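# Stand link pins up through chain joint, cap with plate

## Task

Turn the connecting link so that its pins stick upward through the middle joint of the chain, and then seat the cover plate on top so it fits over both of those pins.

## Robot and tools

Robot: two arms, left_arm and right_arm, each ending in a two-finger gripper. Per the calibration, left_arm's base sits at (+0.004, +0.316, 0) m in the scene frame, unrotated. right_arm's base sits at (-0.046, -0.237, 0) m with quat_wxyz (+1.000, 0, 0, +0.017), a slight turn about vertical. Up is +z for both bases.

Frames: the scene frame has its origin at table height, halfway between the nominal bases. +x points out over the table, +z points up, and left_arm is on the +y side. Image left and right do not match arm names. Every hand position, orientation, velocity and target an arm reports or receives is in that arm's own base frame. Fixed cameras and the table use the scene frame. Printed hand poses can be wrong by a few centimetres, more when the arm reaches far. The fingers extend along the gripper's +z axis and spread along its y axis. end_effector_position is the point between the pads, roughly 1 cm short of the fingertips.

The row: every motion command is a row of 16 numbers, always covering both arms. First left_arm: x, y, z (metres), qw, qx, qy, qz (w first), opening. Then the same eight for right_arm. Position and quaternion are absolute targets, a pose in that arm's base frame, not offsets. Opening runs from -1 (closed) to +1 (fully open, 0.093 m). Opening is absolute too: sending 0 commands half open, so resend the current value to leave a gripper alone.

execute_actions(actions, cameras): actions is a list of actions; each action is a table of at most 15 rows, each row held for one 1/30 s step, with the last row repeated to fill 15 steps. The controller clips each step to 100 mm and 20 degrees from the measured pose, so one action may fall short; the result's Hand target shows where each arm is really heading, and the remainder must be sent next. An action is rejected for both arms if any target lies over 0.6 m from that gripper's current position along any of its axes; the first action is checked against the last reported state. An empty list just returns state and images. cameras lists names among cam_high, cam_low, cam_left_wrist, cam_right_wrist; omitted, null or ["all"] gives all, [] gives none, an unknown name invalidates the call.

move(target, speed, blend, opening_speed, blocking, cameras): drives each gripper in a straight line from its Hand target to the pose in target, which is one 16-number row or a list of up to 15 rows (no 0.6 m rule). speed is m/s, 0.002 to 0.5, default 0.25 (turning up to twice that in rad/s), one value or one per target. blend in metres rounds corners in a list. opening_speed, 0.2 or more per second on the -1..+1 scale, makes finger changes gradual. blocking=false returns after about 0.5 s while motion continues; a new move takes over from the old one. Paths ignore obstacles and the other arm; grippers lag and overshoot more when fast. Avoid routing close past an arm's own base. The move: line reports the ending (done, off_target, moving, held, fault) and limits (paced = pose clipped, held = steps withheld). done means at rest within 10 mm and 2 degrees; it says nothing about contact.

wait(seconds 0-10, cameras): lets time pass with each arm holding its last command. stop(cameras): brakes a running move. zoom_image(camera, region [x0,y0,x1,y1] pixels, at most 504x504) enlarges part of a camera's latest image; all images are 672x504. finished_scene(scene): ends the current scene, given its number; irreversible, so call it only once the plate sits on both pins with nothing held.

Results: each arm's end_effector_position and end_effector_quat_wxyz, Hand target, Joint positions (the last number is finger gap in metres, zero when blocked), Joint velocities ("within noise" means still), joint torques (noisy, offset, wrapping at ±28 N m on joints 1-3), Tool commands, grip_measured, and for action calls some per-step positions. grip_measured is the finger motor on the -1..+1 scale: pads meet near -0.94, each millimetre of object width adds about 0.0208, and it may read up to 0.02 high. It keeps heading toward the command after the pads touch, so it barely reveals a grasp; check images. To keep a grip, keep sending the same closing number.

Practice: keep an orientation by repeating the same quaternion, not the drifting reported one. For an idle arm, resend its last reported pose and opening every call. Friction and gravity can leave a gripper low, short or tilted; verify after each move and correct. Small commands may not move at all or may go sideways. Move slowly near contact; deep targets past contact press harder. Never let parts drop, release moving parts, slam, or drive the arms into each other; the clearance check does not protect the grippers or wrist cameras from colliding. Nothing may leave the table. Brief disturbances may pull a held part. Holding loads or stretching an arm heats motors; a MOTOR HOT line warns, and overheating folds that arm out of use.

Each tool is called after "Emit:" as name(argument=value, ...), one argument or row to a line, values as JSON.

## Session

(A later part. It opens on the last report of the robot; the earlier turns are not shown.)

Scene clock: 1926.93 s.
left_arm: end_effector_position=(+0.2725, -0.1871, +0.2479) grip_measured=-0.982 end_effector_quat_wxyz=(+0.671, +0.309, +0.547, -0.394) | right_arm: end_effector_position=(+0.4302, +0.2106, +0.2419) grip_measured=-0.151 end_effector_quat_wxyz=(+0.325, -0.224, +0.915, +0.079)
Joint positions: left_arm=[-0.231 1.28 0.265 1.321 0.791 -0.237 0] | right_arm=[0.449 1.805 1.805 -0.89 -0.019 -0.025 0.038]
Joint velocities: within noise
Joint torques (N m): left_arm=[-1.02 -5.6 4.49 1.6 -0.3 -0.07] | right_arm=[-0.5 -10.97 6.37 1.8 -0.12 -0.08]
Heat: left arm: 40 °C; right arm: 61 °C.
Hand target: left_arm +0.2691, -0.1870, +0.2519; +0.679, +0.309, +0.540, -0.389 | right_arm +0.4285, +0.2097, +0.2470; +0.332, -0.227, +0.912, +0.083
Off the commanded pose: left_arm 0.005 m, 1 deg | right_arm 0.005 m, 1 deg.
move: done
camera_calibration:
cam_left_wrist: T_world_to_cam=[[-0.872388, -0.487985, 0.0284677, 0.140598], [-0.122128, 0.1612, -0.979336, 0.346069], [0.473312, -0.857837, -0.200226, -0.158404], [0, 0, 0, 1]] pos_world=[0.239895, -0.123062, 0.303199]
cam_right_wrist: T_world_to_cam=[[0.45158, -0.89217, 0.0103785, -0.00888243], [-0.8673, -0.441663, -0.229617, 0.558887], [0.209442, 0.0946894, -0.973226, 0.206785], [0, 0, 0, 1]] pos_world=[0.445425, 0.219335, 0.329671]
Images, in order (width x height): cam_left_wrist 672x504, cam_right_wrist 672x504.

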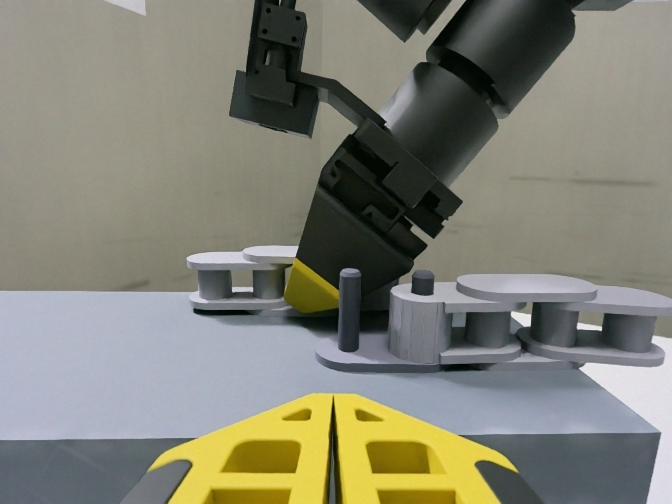

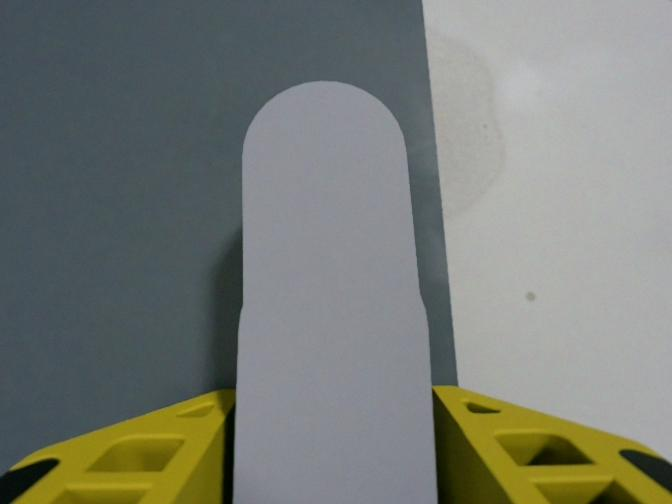

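Emit:
move(
  target=[
    [0.269, -0.187, 0.252, 0.6791, 0.3094, 0.5402, -0.3889, -1, 0.4285, 0.2098, 0.245, 0.3318, -0.2273, 0.9118, 0.0827, -0.8],
    [0.269, -0.187, 0.252, 0.6791, 0.3094, 0.5402, -0.3889, -1, 0.4285, 0.211, 0.330, 0.3516, -0.2255, 0.9043, 0.0877, -0.8],
    [0.269, -0.187, 0.252, 0.6791, 0.3094, 0.5402, -0.3889, -1, 0.4185, 0.265, 0.334, 0.3516, -0.2255, 0.9043, 0.0877, -0.8],
    [0.269, -0.187, 0.252, 0.6791, 0.3094, 0.5402, -0.3889, -1, 0.4205, 0.277, 0.330, 0.3516, -0.2255, 0.9043, 0.0877, -0.8],
    [0.269, -0.187, 0.252, 0.6791, 0.3094, 0.5402, -0.3889, -1, 0.4205, 0.277, 0.312, 0.3516, -0.2255, 0.9043, 0.0877, -0.8],
  ],
  speed=[0.08,0.08,0.08,0.05,0.03],
  cameras=["cam_left_wrist","cam_right_wrist"],
)

Emit:
zoom_image(
  camera="cam_left_wrist",
  region=[250, 130, 450, 330],
)

Scene clock: 1940.63 s.
left_arm: end_effector_position=(+0.2725, -0.1871, +0.2479) grip_measured=-0.982 end_effector_quat_wxyz=(+0.671, +0.309, +0.547, -0.394) | right_arm: end_effector_position=(+0.4171, +0.2738, +0.2797) grip_measured=-0.460 end_effector_quat_wxyz=(+0.301, -0.235, +0.921, +0.074)
Joint positions: left_arm=[-0.231 1.28 0.265 1.321 0.791 -0.237 0] | right_arm=[0.604 2.035 2.318 -1.226 0.067 0.083 0.023]
Joint velocities: within noise
Joint torques (N m): left_arm=[-1.03 -5.61 4.52 1.6 -0.3 -0.07] | right_arm=[0.25 -15.09 6.99 2.24 0.14 0.06]
Heat: left arm: 40 °C; right arm: 61 °C.
Hand target: left_arm +0.2691, -0.1870, +0.2519; +0.679, +0.309, +0.540, -0.389 | right_arm +0.4190, +0.2759, +0.3122; +0.351, -0.225, +0.905, +0.088
Off the commanded pose: left_arm 0.005 m, 1 deg | right_arm 0.033 m, 6 deg.
move: off_target (right_arm)
camera_calibration:
cam_left_wrist: T_world_to_cam=[[-0.872388, -0.487985, 0.0284677, 0.140598], [-0.122128, 0.1612, -0.979336, 0.346069], [0.473312, -0.857837, -0.200226, -0.158404], [0, 0, 0, 1]] pos_world=[0.239895, -0.123062, 0.303199]
cam_right_wrist: T_world_to_cam=[[0.46714, -0.884062, 0.0146433, 0.0431932], [-0.868454, -0.461877, -0.180158, 0.57632], [0.166035, 0.0714421, -0.983529, 0.267624], [0, 0, 0, 1]] pos_world=[0.435895, 0.285254, 0.366413]
Images, in order (width x height): cam_left_wrist 672x504, cam_right_wrist 672x504.

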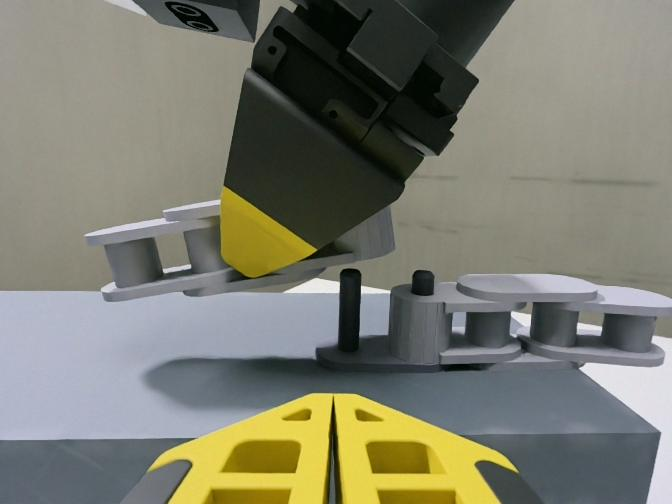

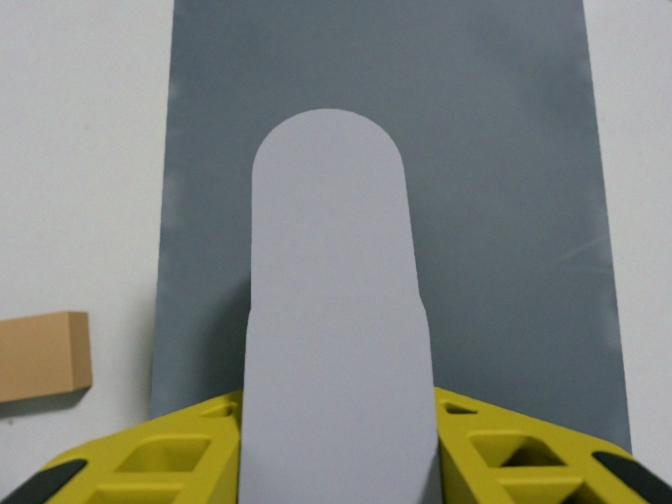

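Scaled by 2.520 from the camera's 672x504 image, which has a finer 960x720 frame.

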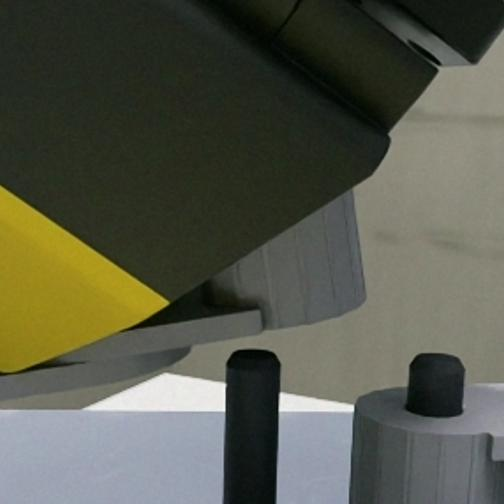

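Emit:
move(
  target=[
    [0.269, -0.187, 0.252, 0.6791, 0.3094, 0.5402, -0.3889, -1, 0.4180, 0.2700, 0.335, 0.3620, -0.2240, 0.9005, 0.0900, -0.8],
    [0.269, -0.187, 0.252, 0.6791, 0.3094, 0.5402, -0.3889, -1, 0.4285, 0.210, 0.325, 0.4000, -0.2200, 0.8850, 0.0980, -0.8],
    [0.269, -0.187, 0.252, 0.6791, 0.3094, 0.5402, -0.3889, -1, 0.4285, 0.211, 0.270, 0.4000, -0.2200, 0.8850, 0.0980, -0.8],
  ],
  speed=0.08,
  cameras=["cam_left_wrist","cam_right_wrist"],
)

Scene clock: 1958.63 s.
left_arm: end_effector_position=(+0.2725, -0.1871, +0.2479) grip_measured=-0.982 end_effector_quat_wxyz=(+0.671, +0.309, +0.547, -0.394) | right_arm: end_effector_position=(+0.4238, +0.2074, +0.2453) grip_measured=-0.460 end_effector_quat_wxyz=(+0.360, -0.219, +0.903, +0.086)
Joint positions: left_arm=[-0.231 1.28 0.265 1.321 0.791 -0.237 0] | right_arm=[0.45 1.713 1.659 -0.759 -0.015 -0.021 0.023]
Joint velocities: within noise
Joint torques (N m): left_arm=[-1.02 -5.6 4.52 1.59 -0.3 -0.08] | right_arm=[-0.38 -11.75 7.65 2.43 -0.15 -0.07]
Heat: left arm: 40 °C; right arm: 65 °C.
Hand target: left_arm +0.2691, -0.1870, +0.2519; +0.679, +0.309, +0.540, -0.389 | right_arm +0.4275, +0.2104, +0.2703; +0.399, -0.220, +0.885, +0.097
Off the commanded pose: left_arm 0.005 m, 1 deg | right_arm 0.025 m, 5 deg.
move: off_target (right_arm)
camera_calibration:
cam_left_wrist: T_world_to_cam=[[-0.872388, -0.487985, 0.0284677, 0.140598], [-0.122128, 0.1612, -0.979336, 0.346069], [0.473312, -0.857837, -0.200226, -0.158404], [0, 0, 0, 1]] pos_world=[0.239895, -0.123062, 0.303199]
cam_right_wrist: T_world_to_cam=[[0.446762, -0.894582, 0.0112173, -0.00647723], [-0.851043, -0.428818, -0.303054, 0.561182], [0.275917, 0.125847, -0.952907, 0.172095], [0, 0, 0, 1]] pos_world=[0.433, 0.213193, 0.334131]
Images, in order (width x height): cam_left_wrist 672x504, cam_right_wrist 672x504.

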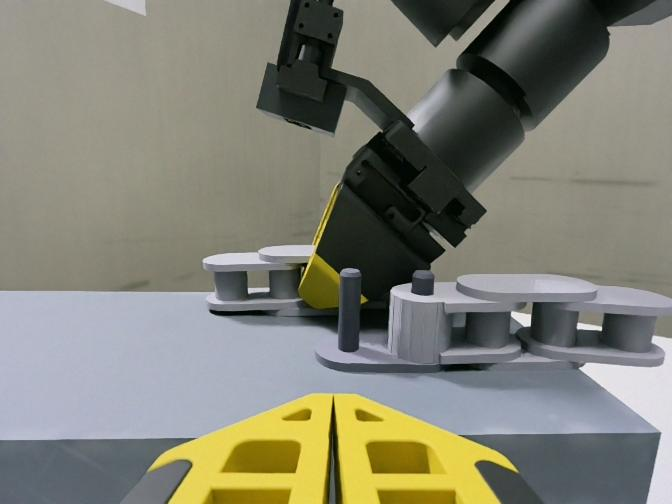

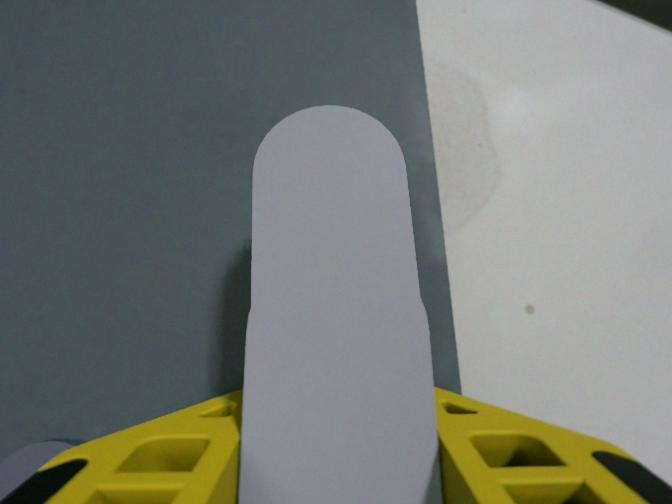

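Emit:
move(
  target=[
    [0.269, -0.187, 0.252, 0.6791, 0.3094, 0.5402, -0.3889, -1, 0.4285, 0.211, 0.330, 0.3946, -0.2210, 0.8864, 0.0984, -0.8],
    [0.269, -0.187, 0.252, 0.6791, 0.3094, 0.5402, -0.3889, -1, 0.4185, 0.265, 0.336, 0.3946, -0.2210, 0.8864, 0.0984, -0.8],
    [0.269, -0.187, 0.252, 0.6791, 0.3094, 0.5402, -0.3889, -1, 0.4205, 0.2775, 0.336, 0.3946, -0.2210, 0.8864, 0.0984, -0.8],
    [0.269, -0.187, 0.252, 0.6791, 0.3094, 0.5402, -0.3889, -1, 0.4205, 0.2775, 0.321, 0.3946, -0.2210, 0.8864, 0.0984, -0.8],
  ],
  speed=[0.06,0.06,0.05,0.03],
  cameras=["cam_left_wrist","cam_right_wrist"],
)

Emit:
zoom_image(
  camera="cam_left_wrist",
  region=[250, 130, 450, 330],
)

Scene clock: 1977.17 s.
left_arm: end_effector_position=(+0.2725, -0.1871, +0.2479) grip_measured=-0.982 end_effector_quat_wxyz=(+0.671, +0.309, +0.547, -0.394) | right_arm: end_effector_position=(+0.4159, +0.2739, +0.2891) grip_measured=-0.460 end_effector_quat_wxyz=(+0.345, -0.232, +0.906, +0.084)
Joint positions: left_arm=[-0.231 1.28 0.265 1.321 0.791 -0.237 0] | right_arm=[0.609 1.921 2.128 -1.056 0.078 0.078 0.023]
Joint velocities: within noise
Joint torques (N m): left_arm=[-1.02 -5.6 4.51 1.6 -0.3 -0.07] | right_arm=[0.03 -13.83 7.8 2.41 0.15 0.09]
Heat: left arm: 40 °C; right arm: 65 °C.
Hand target: left_arm +0.2691, -0.1870, +0.2519; +0.679, +0.309, +0.540, -0.389 | right_arm +0.4189, +0.2763, +0.3212; +0.394, -0.221, +0.887, +0.099
Off the commanded pose: left_arm 0.005 m, 1 deg | right_arm 0.032 m, 6 deg.
move: off_target (right_arm)
camera_calibration:
cam_left_wrist: T_world_to_cam=[[-0.872388, -0.487985, 0.0284677, 0.140598], [-0.122128, 0.1612, -0.979336, 0.346069], [0.473312, -0.857837, -0.200226, -0.158404], [0, 0, 0, 1]] pos_world=[0.239895, -0.123062, 0.303199]
cam_right_wrist: T_world_to_cam=[[0.467936, -0.883625, 0.0155817, 0.0429635], [-0.848252, -0.454012, -0.272656, 0.593259], [0.248, 0.114368, -0.961986, 0.224957], [0, 0, 0, 1]] pos_world=[0.42734, 0.281582, 0.377492]
Images, in order (width x height): cam_left_wrist 672x504, cam_right_wrist 672x504.

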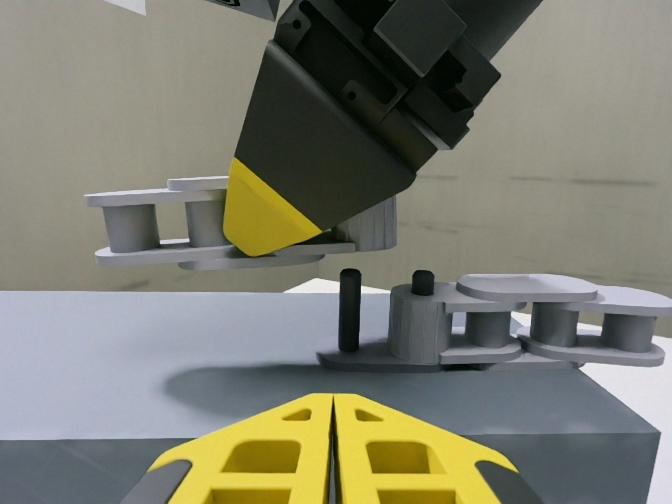

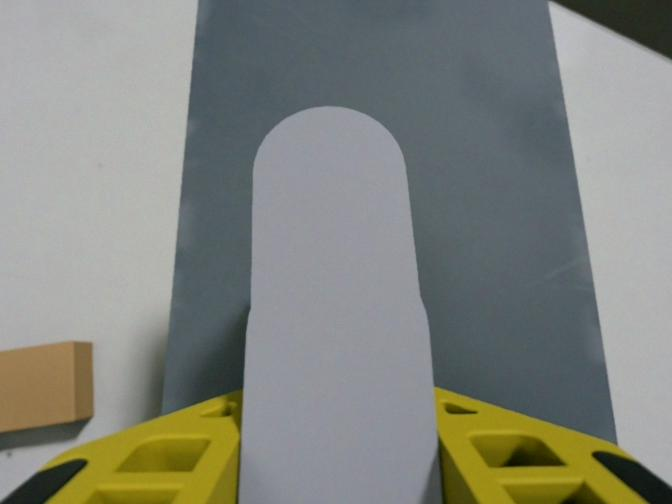

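Scaled by 2.520 from the camera's 672x504 image, which has a finer 960x720 frame.

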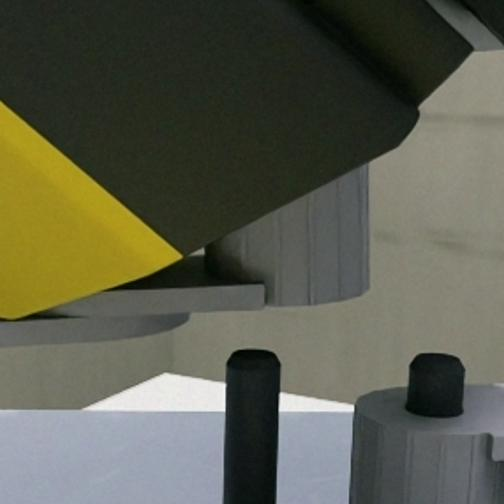

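Emit:
move(
  target=[
    [0.269, -0.187, 0.252, 0.6791, 0.3094, 0.5402, -0.3889, -1, 0.4220, 0.2720, 0.338, 0.4101, -0.2192, 0.8794, 0.1022, -0.8],
    [0.269, -0.187, 0.252, 0.6791, 0.3094, 0.5402, -0.3889, -1, 0.4258, 0.2800, 0.338, 0.4101, -0.2192, 0.8794, 0.1022, -0.8],
    [0.269, -0.187, 0.252, 0.6791, 0.3094, 0.5402, -0.3889, -1, 0.4258, 0.2800, 0.320, 0.4101, -0.2192, 0.8794, 0.1022, -0.8],
  ],
  speed=[0.06,0.05,0.03],
  cameras=["cam_left_wrist","cam_right_wrist"],
)

Emit:
zoom_image(
  camera="cam_left_wrist",
  region=[250, 130, 450, 330],
)

Scene clock: 1994.00 s.
left_arm: end_effector_position=(+0.2725, -0.1871, +0.2479) grip_measured=-0.982 end_effector_quat_wxyz=(+0.671, +0.309, +0.547, -0.394) | right_arm: end_effector_position=(+0.4218, +0.2775, +0.2829) grip_measured=-0.460 end_effector_quat_wxyz=(+0.356, -0.230, +0.902, +0.087)
Joint positions: left_arm=[-0.231 1.28 0.265 1.321 0.791 -0.237 0] | right_arm=[0.609 1.91 2.068 -0.982 0.081 0.078 0.023]
Joint velocities: within noise
Joint torques (N m): left_arm=[-1.01 -5.6 4.52 1.6 -0.3 -0.08] | right_arm=[0.1 -14.63 7.9 2.48 0.18 0.05]
Heat: left arm: 40 °C; right arm: 69 °C.
Hand target: left_arm +0.2691, -0.1870, +0.2519; +0.679, +0.309, +0.540, -0.389 | right_arm +0.4239, +0.2786, +0.3202; +0.409, -0.219, +0.880, +0.102
Off the commanded pose: left_arm 0.005 m, 1 deg | right_arm 0.037 m, 7 deg.
move: off_target (right_arm)
camera_calibration:
cam_left_wrist: T_world_to_cam=[[-0.872388, -0.487985, 0.0284677, 0.140598], [-0.122128, 0.1612, -0.979336, 0.346069], [0.473312, -0.857837, -0.200226, -0.158404], [0, 0, 0, 1]] pos_world=[0.239895, -0.123062, 0.303199]
cam_right_wrist: T_world_to_cam=[[0.465781, -0.884786, 0.0142011, 0.045062], [-0.843018, -0.448557, -0.296845, 0.601254], [0.269014, 0.126293, -0.95482, 0.203007], [0, 0, 0, 1]] pos_world=[0.431267, 0.283929, 0.371674]
Images, in order (width x height): cam_left_wrist 672x504, cam_right_wrist 672x504.

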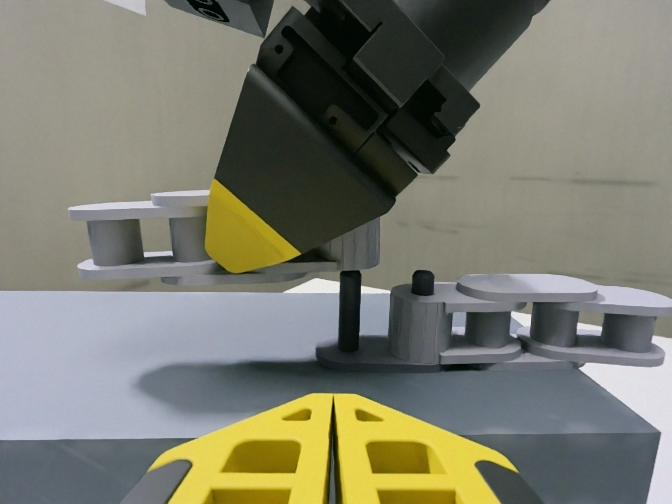

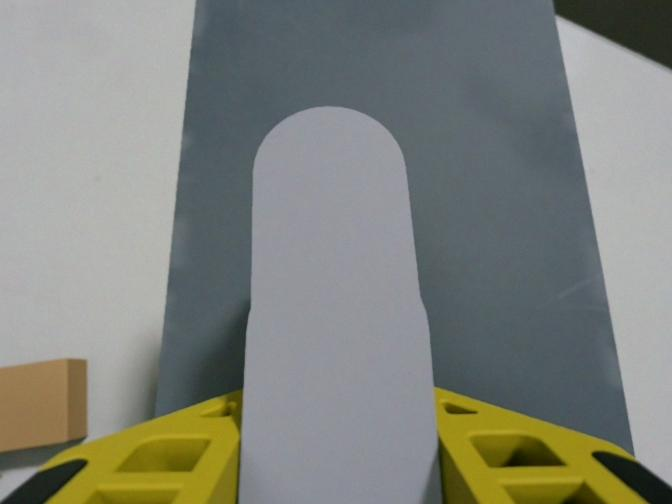

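Scaled by 2.520 from the camera's 672x504 image, which has a finer 960x720 frame.

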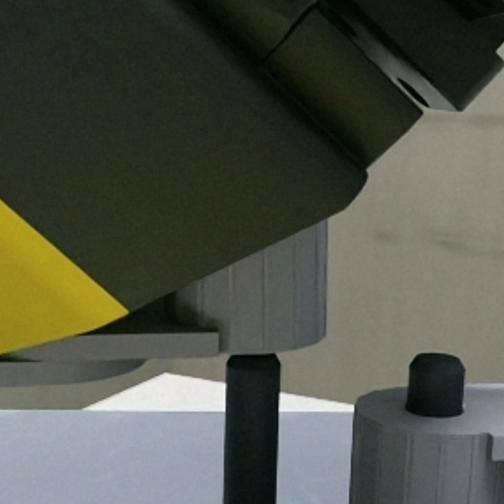

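Emit:
move(
  target=[
    [0.269, -0.187, 0.252, 0.6791, 0.3094, 0.5402, -0.3889, -1, 0.4210, 0.2710, 0.338, 0.4101, -0.2192, 0.8794, 0.1022, -0.8],
    [0.269, -0.187, 0.252, 0.6791, 0.3094, 0.5402, -0.3889, -1, 0.4246, 0.2789, 0.338, 0.4101, -0.2192, 0.8794, 0.1022, -0.8],
    [0.269, -0.187, 0.252, 0.6791, 0.3094, 0.5402, -0.3889, -1, 0.4246, 0.2789, 0.319, 0.4101, -0.2192, 0.8794, 0.1022, -0.8],
    [0.269, -0.187, 0.252, 0.6791, 0.3094, 0.5402, -0.3889, -1, 0.4246, 0.2789, 0.309, 0.4101, -0.2192, 0.8794, 0.1022, -0.8],
  ],
  speed=[0.06,0.05,0.03,0.03],
  cameras=["cam_left_wrist","cam_right_wrist"],
)

Emit:
zoom_image(
  camera="cam_left_wrist",
  region=[250, 130, 450, 330],
)

Scene clock: 2007.07 s.
left_arm: end_effector_position=(+0.2725, -0.1871, +0.2479) grip_measured=-0.982 end_effector_quat_wxyz=(+0.671, +0.309, +0.547, -0.394) | right_arm: end_effector_position=(+0.4210, +0.2768, +0.2760) grip_measured=-0.460 end_effector_quat_wxyz=(+0.362, -0.229, +0.899, +0.089)
Joint positions: left_arm=[-0.231 1.28 0.265 1.321 0.791 -0.237 0] | right_arm=[0.609 1.879 1.989 -0.921 0.081 0.078 0.023]
Joint velocities: within noise
Joint torques (N m): left_arm=[-1.02 -5.61 4.53 1.6 -0.3 -0.07] | right_arm=[0.14 -14.12 7.66 2.43 0.13 0.02]
Heat: left arm: 40 °C; right arm: 72 °C.
Hand target: left_arm +0.2691, -0.1870, +0.2519; +0.679, +0.309, +0.540, -0.389 | right_arm +0.4230, +0.2778, +0.3091; +0.409, -0.219, +0.880, +0.102
Off the commanded pose: left_arm 0.005 m, 1 deg | right_arm 0.033 m, 6 deg.
move: off_target (right_arm)
camera_calibration:
cam_left_wrist: T_world_to_cam=[[-0.872388, -0.487985, 0.0284677, 0.140598], [-0.122128, 0.1612, -0.979336, 0.346069], [0.473312, -0.857837, -0.200226, -0.158404], [0, 0, 0, 1]] pos_world=[0.239895, -0.123062, 0.303199]
cam_right_wrist: T_world_to_cam=[[0.465412, -0.884999, 0.0129615, 0.04553], [-0.840056, -0.446294, -0.308427, 0.599604], [0.278743, 0.132657, -0.95116, 0.189858], [0, 0, 0, 1]] pos_world=[0.42959, 0.282708, 0.364929]
Images, in order (width x height): cam_left_wrist 672x504, cam_right_wrist 672x504.

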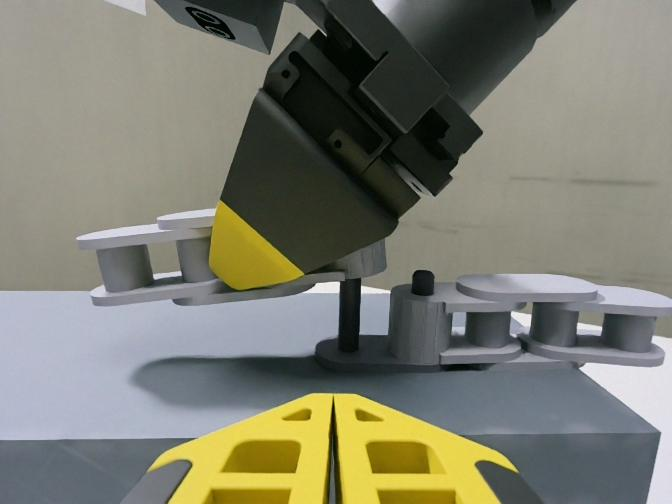

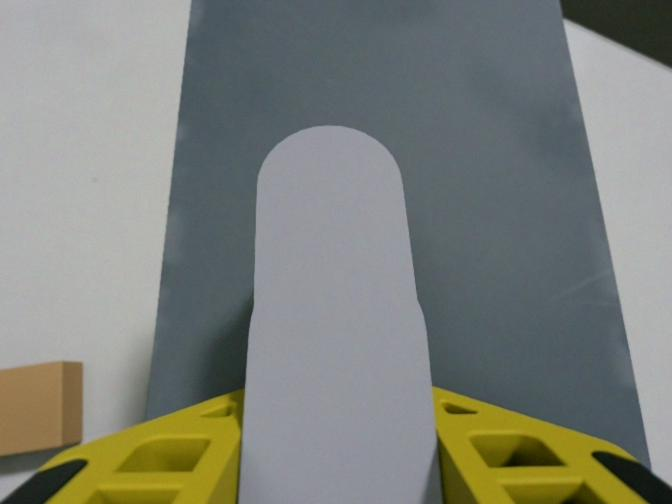

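Scaled by 2.520 from the camera's 672x504 image, which has a finer 960x720 frame.

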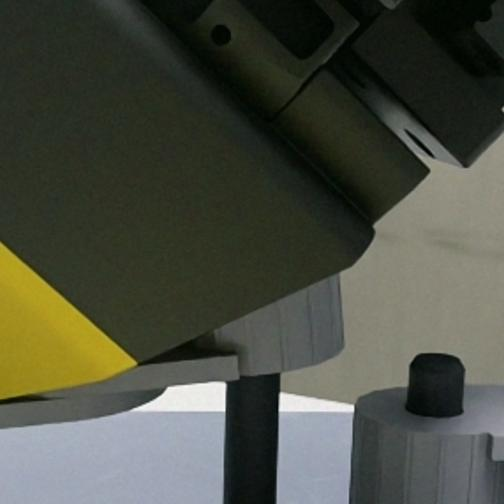

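Emit:
move(
  target=[
    [0.269, -0.187, 0.252, 0.6791, 0.3094, 0.5402, -0.3889, -1, 0.4180, 0.2650, 0.335, 0.4101, -0.2192, 0.8794, 0.1022, -0.8],
    [0.269, -0.187, 0.252, 0.6791, 0.3094, 0.5402, -0.3889, -1, 0.4285, 0.210, 0.325, 0.4400, -0.2130, 0.8670, 0.1080, -0.8],
    [0.269, -0.187, 0.252, 0.6791, 0.3094, 0.5402, -0.3889, -1, 0.4285, 0.211, 0.268, 0.4400, -0.2130, 0.8670, 0.1080, -0.8],
  ],
  speed=0.08,
  cameras=["cam_left_wrist","cam_right_wrist"],
)

Scene clock: 2028.07 s.
left_arm: end_effector_position=(+0.2725, -0.1871, +0.2479) grip_measured=-0.982 end_effector_quat_wxyz=(+0.671, +0.309, +0.546, -0.394) | right_arm: end_effector_position=(+0.4245, +0.2079, +0.2452) grip_measured=-0.460 end_effector_quat_wxyz=(+0.403, -0.212, +0.885, +0.097)
Joint positions: left_arm=[-0.231 1.28 0.265 1.321 0.791 -0.237 0] | right_arm=[0.45 1.643 1.511 -0.584 -0.016 -0.014 0.023]
Joint velocities: within noise
Joint torques (N m): left_arm=[-1.02 -5.6 4.51 1.6 -0.3 -0.08] | right_arm=[-0.58 -11 7.79 2.49 -0.09 -0.06]
Heat: left arm: 40 °C; right arm: 68 °C.
Hand target: left_arm +0.2691, -0.1870, +0.2519; +0.679, +0.309, +0.540, -0.389 | right_arm +0.4275, +0.2105, +0.2682; +0.439, -0.213, +0.866, +0.107
Off the commanded pose: left_arm 0.005 m, 1 deg | right_arm 0.023 m, 5 deg.
move: off_target (right_arm)
camera_calibration:
cam_left_wrist: T_world_to_cam=[[-0.872357, -0.488061, 0.0280951, 0.140668], [-0.121825, 0.161374, -0.979345, 0.346021], [0.473446, -0.857762, -0.200233, -0.158424], [0, 0, 0, 1]] pos_world=[0.239872, -0.123075, 0.3032]
cam_right_wrist: T_world_to_cam=[[0.441962, -0.897006, 0.00704239, -0.0028583], [-0.822913, -0.408555, -0.394839, 0.568336], [0.35705, 0.168708, -0.918724, 0.120003], [0, 0, 0, 1]] pos_world=[0.426107, 0.209387, 0.334671]
Images, in order (width x height): cam_left_wrist 672x504, cam_right_wrist 672x504.

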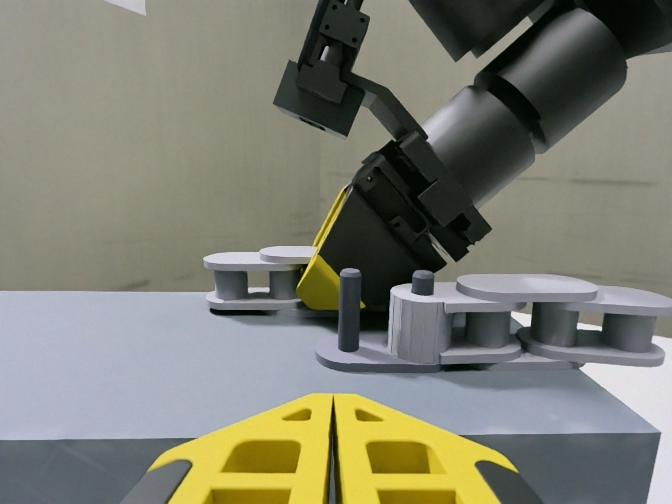

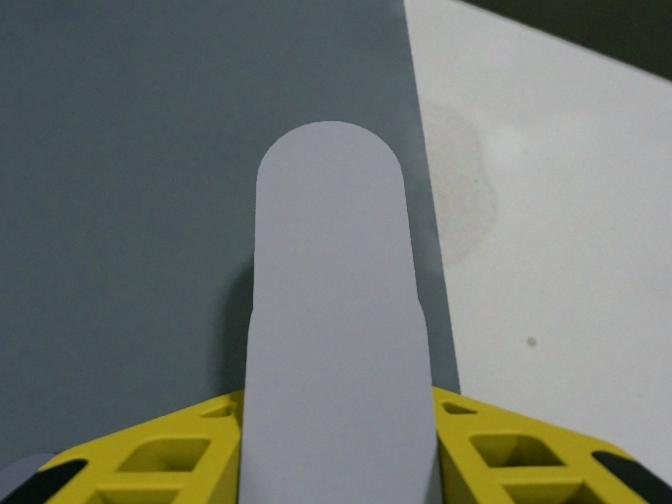

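Emit:
move(
  target=[
    [0.269, -0.187, 0.252, 0.6791, 0.3094, 0.5402, -0.3889, -1, 0.4285, 0.211, 0.268, 0.4400, -0.2130, 0.8670, 0.1080, -0.1],
    [0.269, -0.187, 0.252, 0.6791, 0.3094, 0.5402, -0.3889, -1, 0.4200, 0.207, 0.315, 0.3318, -0.2273, 0.9118, 0.0827, -0.1],
    [0.269, -0.187, 0.252, 0.6791, 0.3094, 0.5402, -0.3889, -1, 0.340, 0.165, 0.33, 0.3318, -0.2273, 0.9118, 0.0827, -0.1],
    [0.269, -0.187, 0.252, 0.6791, 0.3094, 0.5402, -0.3889, -1, 0.20, 0.02, 0.26, 0.5, 0, 0.866, 0, -0.1],
  ],
  speed=0.15,
  opening_speed=0.6,
  cameras=["cam_left_wrist","cam_low","cam_high"],
)

Emit:
zoom_image(
  camera="cam_low",
  region=[240, 130, 440, 230],
)

Scene clock: 2040.20 s.
left_arm: end_effector_position=(+0.2725, -0.1871, +0.2479) grip_measured=-0.982 end_effector_quat_wxyz=(+0.671, +0.309, +0.546, -0.394) | right_arm: end_effector_position=(+0.2008, +0.0237, +0.2646) grip_measured=-0.101 end_effector_quat_wxyz=(+0.504, -0.008, +0.863, +0.006)
Joint positions: left_arm=[-0.231 1.28 0.265 1.321 0.791 -0.237 0] | right_arm=[0.362 0.499 0.873 -0.913 0.295 0.175 0.04]
Joint velocities: within noise
Joint torques (N m): left_arm=[-1.02 -5.6 4.52 1.6 -0.3 -0.08] | right_arm=[-1.03 1.87 5.59 1.98 0.2 0.07]
Heat: left arm: 40 °C; right arm: 65 °C.
Hand target: left_arm +0.2691, -0.1870, +0.2519; +0.679, +0.309, +0.540, -0.389 | right_arm +0.2000, +0.0201, +0.2600; +0.500, +0.000, +0.866, +0.000
Off the commanded pose: left_arm 0.005 m, 1 deg | right_arm 0.006 m, 1 deg.
move: done
camera_calibration:
cam_left_wrist: T_world_to_cam=[[-0.872357, -0.488061, 0.0280951, 0.140668], [-0.121825, 0.161374, -0.979345, 0.346021], [0.473446, -0.857762, -0.200233, -0.158424], [0, 0, 0, 1]] pos_world=[0.239872, -0.123075, 0.3032]
Images, in order (width x height): cam_high 672x504, cam_low 672x504, cam_left_wrist 672x504.

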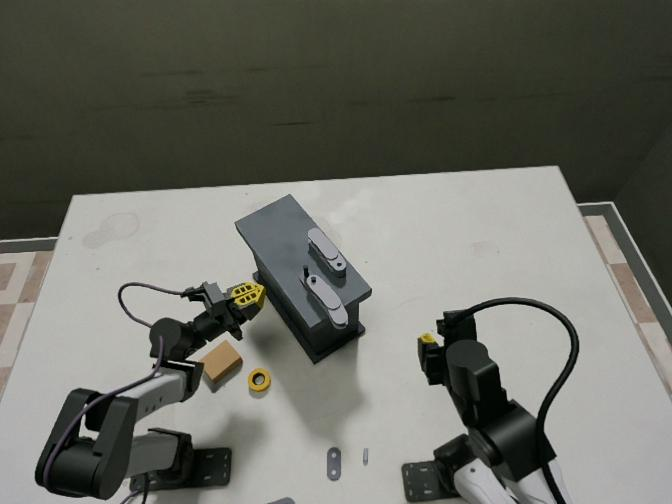

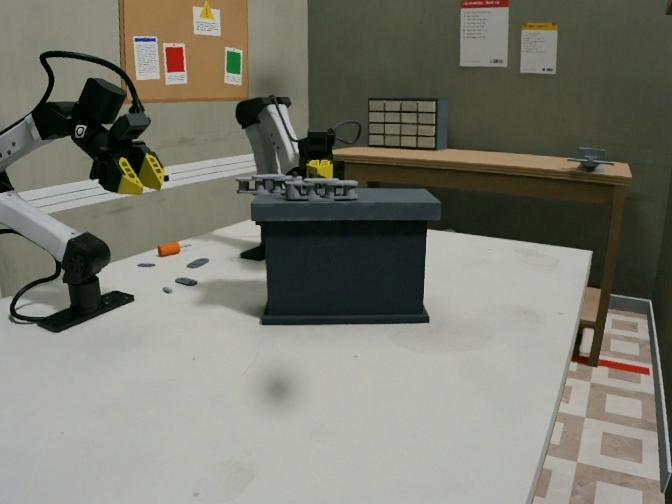

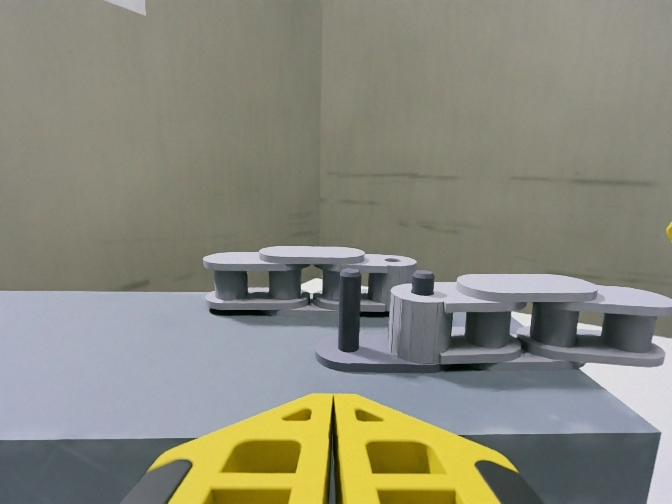

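Scaled by 2.520 from the camera's 672x504 image, which has a finer 960x720 frame.

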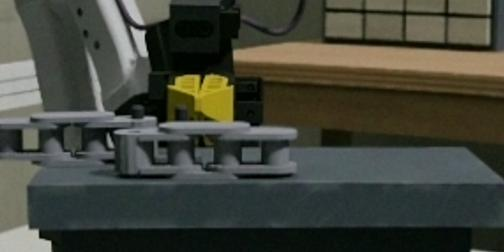

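Emit:
wait(
  seconds=10,
  cameras=[],
)

Emit:
move(
  target=[
    [0.269, -0.187, 0.252, 0.6791, 0.3094, 0.5402, -0.3889, -1, 0.385, 0.213, 0.30, 0.2914, -0.2308, 0.9253, 0.0727, -0.1],
  ],
  speed=0.2,
  cameras=["cam_right_wrist"],
)

Emit:
zoom_image(
  camera="cam_right_wrist",
  region=[150, 50, 500, 400],
)

Scene clock: 2093.07 s.
left_arm: end_effector_position=(+0.2725, -0.1871, +0.2479) grip_measured=-0.982 end_effector_quat_wxyz=(+0.671, +0.309, +0.546, -0.394) | right_arm: end_effector_position=(+0.2008, +0.0235, +0.2646) grip_measured=-0.101 end_effector_quat_wxyz=(+0.504, -0.008, +0.863, +0.006)
Joint positions: left_arm=[-0.231 1.28 0.265 1.321 0.791 -0.237 0] | right_arm=[0.362 0.499 0.873 -0.913 0.296 0.175 0.04]
Joint velocities: within noise
Joint torques (N m): left_arm=[-1.01 -5.59 4.52 1.6 -0.3 -0.07] | right_arm=[-0.83 1.87 5.6 2 0.19 0.07]
Heat: left arm: 40 °C; right arm: 52 °C.
Hand target: left_arm +0.2691, -0.1870, +0.2519; +0.679, +0.309, +0.540, -0.389 | right_arm +0.2000, +0.0201, +0.2600; +0.500, +0.000, +0.866, +0.000
Tool commands: left_gripper/opening=-1.0 right_gripper/opening=-0.1
Off the commanded pose: left_arm 0.005 m, 1 deg | right_arm 0.006 m, 1 deg.
wait: 10.00 s; at rest from the start
No camera images: "cameras" was empty.

Scene clock: 2095.63 s.
left_arm: end_effector_position=(+0.2725, -0.1871, +0.2479) grip_measured=-0.982 end_effector_quat_wxyz=(+0.671, +0.309, +0.546, -0.394) | right_arm: end_effector_position=(+0.3878, +0.2085, +0.3035) grip_measured=-0.101 end_effector_quat_wxyz=(+0.303, -0.221, +0.924, +0.070)
Joint positions: left_arm=[-0.231 1.28 0.265 1.321 0.791 -0.237 0] | right_arm=[0.502 1.8 2.095 -1.233 0.023 0.025 0.04]
Joint velocities: within noise
Joint torques (N m): left_arm=[-1.02 -5.6 4.52 1.6 -0.29 -0.08] | right_arm=[0.12 -7.08 8.39 1.45 -0.11 -0.1]
Heat: left arm: 40 °C; right arm: 52 °C.
Hand target: left_arm +0.2691, -0.1870, +0.2519; +0.679, +0.309, +0.540, -0.389 | right_arm +0.3850, +0.2129, +0.3000; +0.292, -0.231, +0.925, +0.073
Off the commanded pose: left_arm 0.005 m, 1 deg | right_arm 0.006 m, 2 deg.
move: done
camera_calibration:
cam_right_wrist: T_world_to_cam=[[0.441452, -0.897188, 0.0131716, 0.0118863], [-0.88122, -0.436267, -0.181993, 0.525237], [0.169029, 0.0687342, -0.983212, 0.299936], [0, 0, 0, 1]] pos_world=[0.406904, 0.219192, 0.390333]
Images, in order (width x height): cam_right_wrist 672x504.

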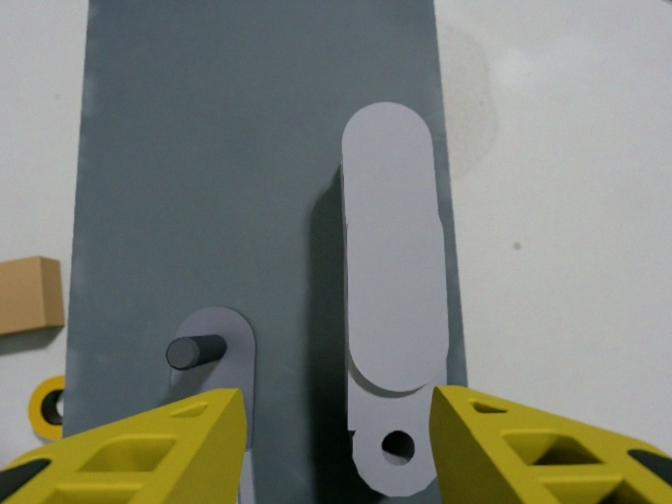

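Scaled by 1.440 from the camera's 672x504 image, which has a finer 960x720 frame.

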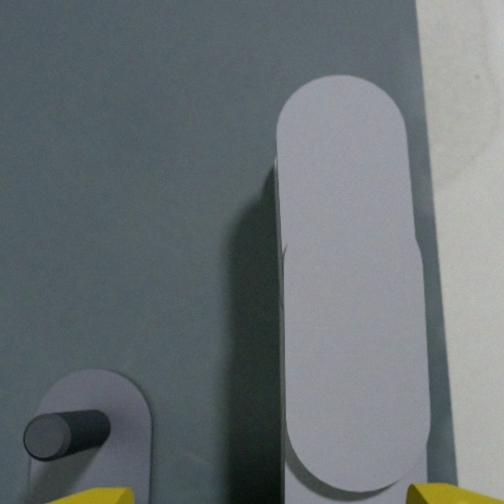

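Emit:
move(
  target=[
    [0.269, -0.187, 0.252, 0.6791, 0.3094, 0.5402, -0.3889, -1, 0.4210, 0.2035, 0.285, 0.3466, -0.2377, 0.9028, 0.0912, -0.05],
    [0.269, -0.187, 0.252, 0.6791, 0.3094, 0.5402, -0.3889, -1, 0.4210, 0.2035, 0.247, 0.3466, -0.2377, 0.9028, 0.0912, -0.05],
  ],
  speed=0.1,
  cameras=["cam_right_wrist"],
)

Scene clock: 2166.70 s.
left_arm: end_effector_position=(+0.2725, -0.1871, +0.2479) grip_measured=-0.982 end_effector_quat_wxyz=(+0.671, +0.309, +0.546, -0.394) | right_arm: end_effector_position=(+0.4223, +0.2047, +0.2436) grip_measured=-0.051 end_effector_quat_wxyz=(+0.341, -0.235, +0.906, +0.087)
Joint positions: left_arm=[-0.231 1.28 0.265 1.321 0.791 -0.237 0] | right_arm=[0.435 1.734 1.702 -0.82 -0.046 -0.056 0.043]
Joint velocities: within noise
Joint torques (N m): left_arm=[-1.02 -5.61 4.52 1.59 -0.3 -0.08] | right_arm=[-0.79 -10.22 6.67 1.83 -0.14 -0.08]
Heat: left arm: 40 °C; right arm: 51 °C.
Hand target: left_arm +0.2691, -0.1870, +0.2519; +0.679, +0.309, +0.540, -0.389 | right_arm +0.4210, +0.2035, +0.2471; +0.347, -0.238, +0.903, +0.091
Off the commanded pose: left_arm 0.005 m, 1 deg | right_arm 0.004 m, 1 deg.
move: done
camera_calibration:
cam_right_wrist: T_world_to_cam=[[0.475408, -0.879702, 0.010556, -0.0231857], [-0.846519, -0.460677, -0.266802, 0.554019], [0.239569, 0.117904, -0.963694, 0.190825], [0, 0, 0, 1]] pos_world=[0.434295, 0.212328, 0.331955]
Images, in order (width x height): cam_right_wrist 672x504.

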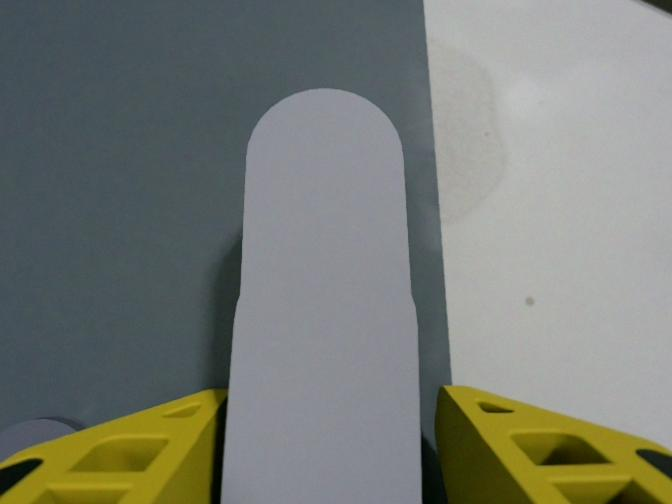

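Emit:
move(
  target=[
    [0.269, -0.187, 0.252, 0.6791, 0.3094, 0.5402, -0.3889, -1, 0.4200, 0.2060, 0.244, 0.3466, -0.2377, 0.9028, 0.0912, -0.05],
    [0.269, -0.187, 0.252, 0.6791, 0.3094, 0.5402, -0.3889, -1, 0.4200, 0.2060, 0.244, 0.3466, -0.2377, 0.9028, 0.0912, -0.9],
  ],
  speed=0.1,
  opening_speed=0.7,
  cameras=["cam_right_wrist"],
)

Scene clock: 2180.13 s.
left_arm: end_effector_position=(+0.2725, -0.1871, +0.2479) grip_measured=-0.982 end_effector_quat_wxyz=(+0.671, +0.309, +0.546, -0.394) | right_arm: end_effector_position=(+0.4228, +0.2051, +0.2399) grip_measured=-0.469 end_effector_quat_wxyz=(+0.341, -0.235, +0.906, +0.088)
Joint positions: left_arm=[-0.231 1.28 0.265 1.321 0.791 -0.237 0] | right_arm=[0.435 1.734 1.687 -0.805 -0.047 -0.056 0.023]
Joint velocities: within noise
Joint torques (N m): left_arm=[-1.03 -5.61 4.51 1.6 -0.29 -0.07] | right_arm=[0.01 -10.61 6.48 1.87 -0.08 -0.03]
Heat: left arm: 40 °C; right arm: 52 °C.
Hand target: left_arm +0.2691, -0.1870, +0.2519; +0.679, +0.309, +0.540, -0.389 | right_arm +0.4200, +0.2060, +0.2440; +0.347, -0.238, +0.903, +0.091
Off the commanded pose: left_arm 0.005 m, 1 deg | right_arm 0.005 m, 1 deg.
move: done
camera_calibration:
cam_right_wrist: T_world_to_cam=[[0.475856, -0.879467, 0.00995939, -0.0231533], [-0.846444, -0.461005, -0.26647, 0.553634], [0.238943, 0.118371, -0.963792, 0.187238], [0, 0, 0, 1]] pos_world=[0.434899, 0.212702, 0.328216]
Images, in order (width x height): cam_right_wrist 672x504.

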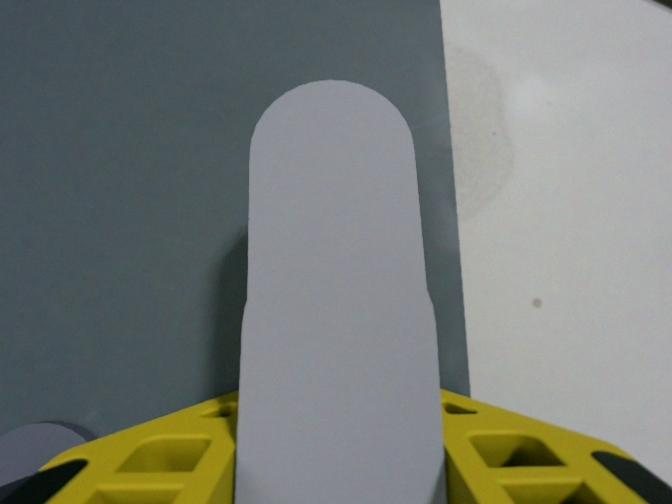

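Emit:
move(
  target=[
    [0.269, -0.187, 0.252, 0.6791, 0.3094, 0.5402, -0.3889, -1, 0.4230, 0.206, 0.330, 0.3894, -0.2330, 0.8851, 0.1025, -0.9],
    [0.269, -0.187, 0.252, 0.6791, 0.3094, 0.5402, -0.3889, -1, 0.4230, 0.266, 0.338, 0.3894, -0.2330, 0.8851, 0.1025, -0.9],
    [0.269, -0.187, 0.252, 0.6791, 0.3094, 0.5402, -0.3889, -1, 0.4264, 0.2795, 0.338, 0.3894, -0.2330, 0.8851, 0.1025, -0.9],
    [0.269, -0.187, 0.252, 0.6791, 0.3094, 0.5402, -0.3889, -1, 0.4264, 0.2795, 0.320, 0.3894, -0.2330, 0.8851, 0.1025, -0.9],
  ],
  speed=[0.06,0.07,0.05,0.03],
  cameras=["cam_left_wrist","cam_right_wrist"],
)

Emit:
zoom_image(
  camera="cam_left_wrist",
  region=[250, 130, 450, 330],
)

Scene clock: 2202.27 s.
left_arm: end_effector_position=(+0.2725, -0.1871, +0.2479) grip_measured=-0.982 end_effector_quat_wxyz=(+0.671, +0.309, +0.546, -0.394) | right_arm: end_effector_position=(+0.4226, +0.2762, +0.2835) grip_measured=-0.469 end_effector_quat_wxyz=(+0.335, -0.244, +0.906, +0.088)
Joint positions: left_arm=[-0.231 1.28 0.265 1.321 0.791 -0.237 0] | right_arm=[0.595 1.962 2.174 -1.076 0.05 0.052 0.023]
Joint velocities: within noise
Joint torques (N m): left_arm=[-1.01 -5.6 4.52 1.6 -0.3 -0.07] | right_arm=[-0.01 -14.75 7.8 2.46 0.1 0.13]
Heat: left arm: 40 °C; right arm: 55 °C.
Hand target: left_arm +0.2691, -0.1870, +0.2519; +0.679, +0.309, +0.540, -0.389 | right_arm +0.4244, +0.2783, +0.3201; +0.388, -0.233, +0.886, +0.103
Off the commanded pose: left_arm 0.005 m, 1 deg | right_arm 0.037 m, 7 deg.
move: off_target (right_arm)
camera_calibration:
cam_left_wrist: T_world_to_cam=[[-0.872357, -0.488061, 0.0280951, 0.140668], [-0.121825, 0.161374, -0.979345, 0.346021], [0.473446, -0.857762, -0.200233, -0.158424], [0, 0, 0, 1]] pos_world=[0.239872, -0.123075, 0.3032]
cam_right_wrist: T_world_to_cam=[[0.490074, -0.871588, 0.0127238, 0.030087], [-0.841102, -0.476664, -0.255614, 0.596851], [0.228855, 0.114568, -0.966695, 0.227097], [0, 0, 0, 1]] pos_world=[0.435295, 0.284703, 0.371715]
Images, in order (width x height): cam_left_wrist 672x504, cam_right_wrist 672x504.

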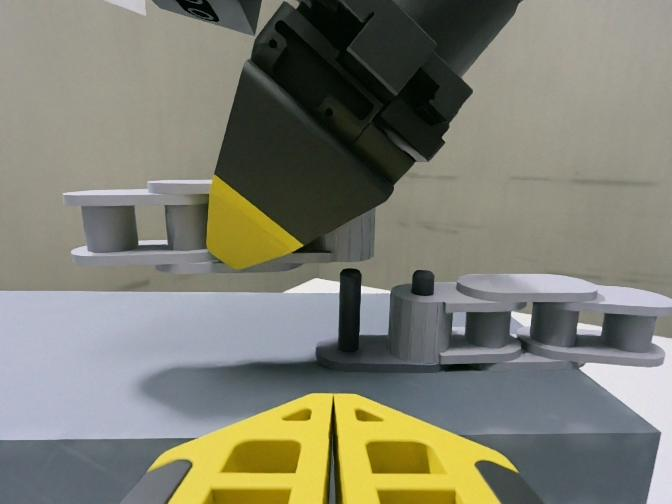

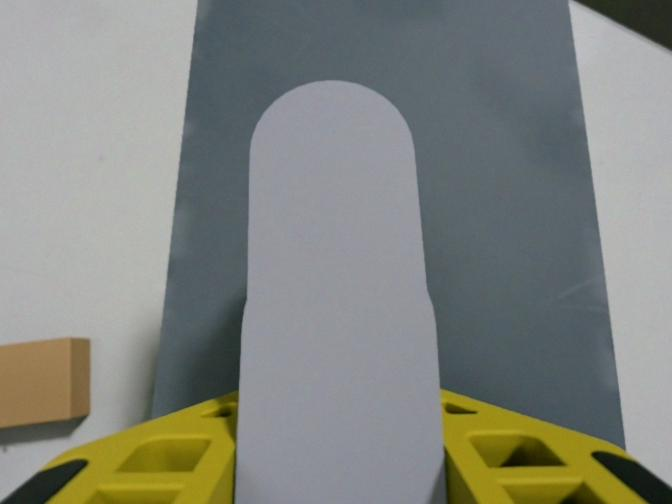

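Scaled by 2.520 from the camera's 672x504 image, which has a finer 960x720 frame.

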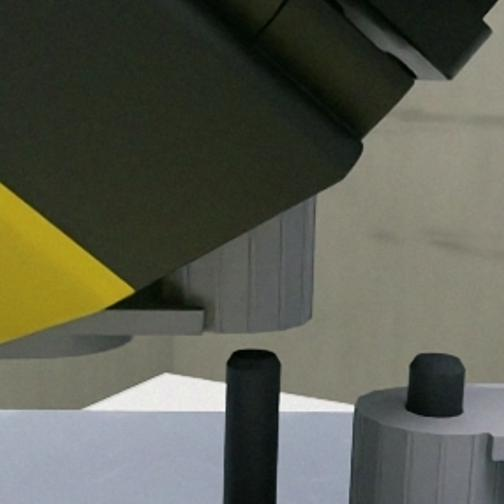

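Emit:
move(
  target=[
    [0.269, -0.187, 0.252, 0.6791, 0.3094, 0.5402, -0.3889, -1, 0.4190, 0.2660, 0.338, 0.3940, -0.2320, 0.8830, 0.1035, -0.9],
    [0.269, -0.187, 0.252, 0.6791, 0.3094, 0.5402, -0.3889, -1, 0.4228, 0.2778, 0.338, 0.3940, -0.2320, 0.8830, 0.1035, -0.9],
    [0.269, -0.187, 0.252, 0.6791, 0.3094, 0.5402, -0.3889, -1, 0.4228, 0.2778, 0.318, 0.3940, -0.2320, 0.8830, 0.1035, -0.9],
  ],
  speed=[0.07,0.05,0.03],
  cameras=["cam_left_wrist","cam_right_wrist"],
)

Emit:
zoom_image(
  camera="cam_left_wrist",
  region=[250, 130, 450, 330],
)

Scene clock: 2221.47 s.
left_arm: end_effector_position=(+0.2725, -0.1871, +0.2479) grip_measured=-0.982 end_effector_quat_wxyz=(+0.671, +0.309, +0.546, -0.394) | right_arm: end_effector_position=(+0.4200, +0.2731, +0.2818) grip_measured=-0.469 end_effector_quat_wxyz=(+0.341, -0.241, +0.904, +0.088)
Joint positions: left_arm=[-0.231 1.28 0.265 1.321 0.791 -0.237 0] | right_arm=[0.594 1.925 2.106 -1.035 0.053 0.053 0.023]
Joint velocities: within noise
Joint torques (N m): left_arm=[-1.01 -5.6 4.51 1.6 -0.3 -0.08] | right_arm=[0.28 -14.65 7.71 2.49 0.11 0.08]
Heat: left arm: 40 °C; right arm: 60 °C.
Hand target: left_arm +0.2691, -0.1870, +0.2519; +0.679, +0.309, +0.540, -0.389 | right_arm +0.4210, +0.2765, +0.3182; +0.393, -0.232, +0.884, +0.104
Off the commanded pose: left_arm 0.005 m, 1 deg | right_arm 0.037 m, 7 deg.
move: off_target (right_arm)
camera_calibration:
cam_left_wrist: T_world_to_cam=[[-0.872357, -0.488061, 0.0280951, 0.140668], [-0.121825, 0.161374, -0.979345, 0.346021], [0.473446, -0.857762, -0.200233, -0.158424], [0, 0, 0, 1]] pos_world=[0.239872, -0.123075, 0.3032]
cam_right_wrist: T_world_to_cam=[[0.485983, -0.873866, 0.0134079, 0.0307843], [-0.840696, -0.471619, -0.266093, 0.594139], [0.238853, 0.118045, -0.963854, 0.220454], [0, 0, 0, 1]] pos_world=[0.431873, 0.281085, 0.370169]
Images, in order (width x height): cam_left_wrist 672x504, cam_right_wrist 672x504.

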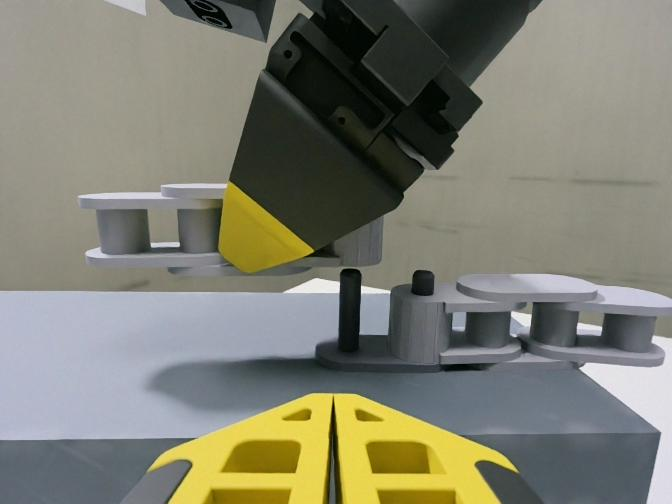

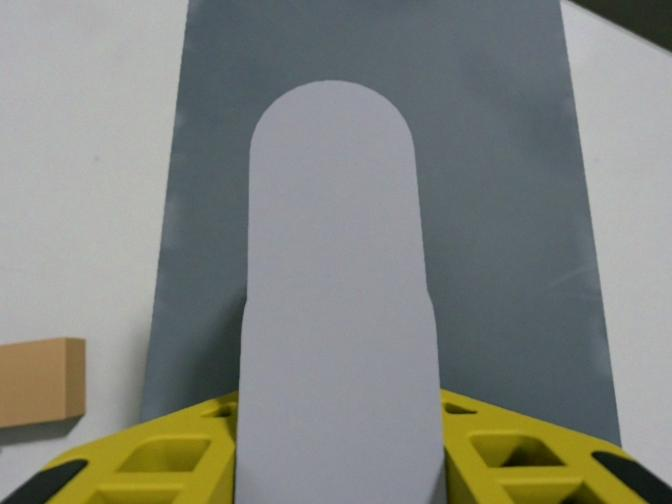

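Scaled by 2.520 from the camera's 672x504 image, which has a finer 960x720 frame.

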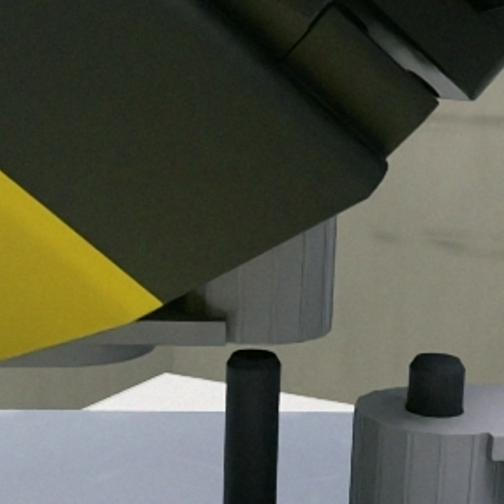

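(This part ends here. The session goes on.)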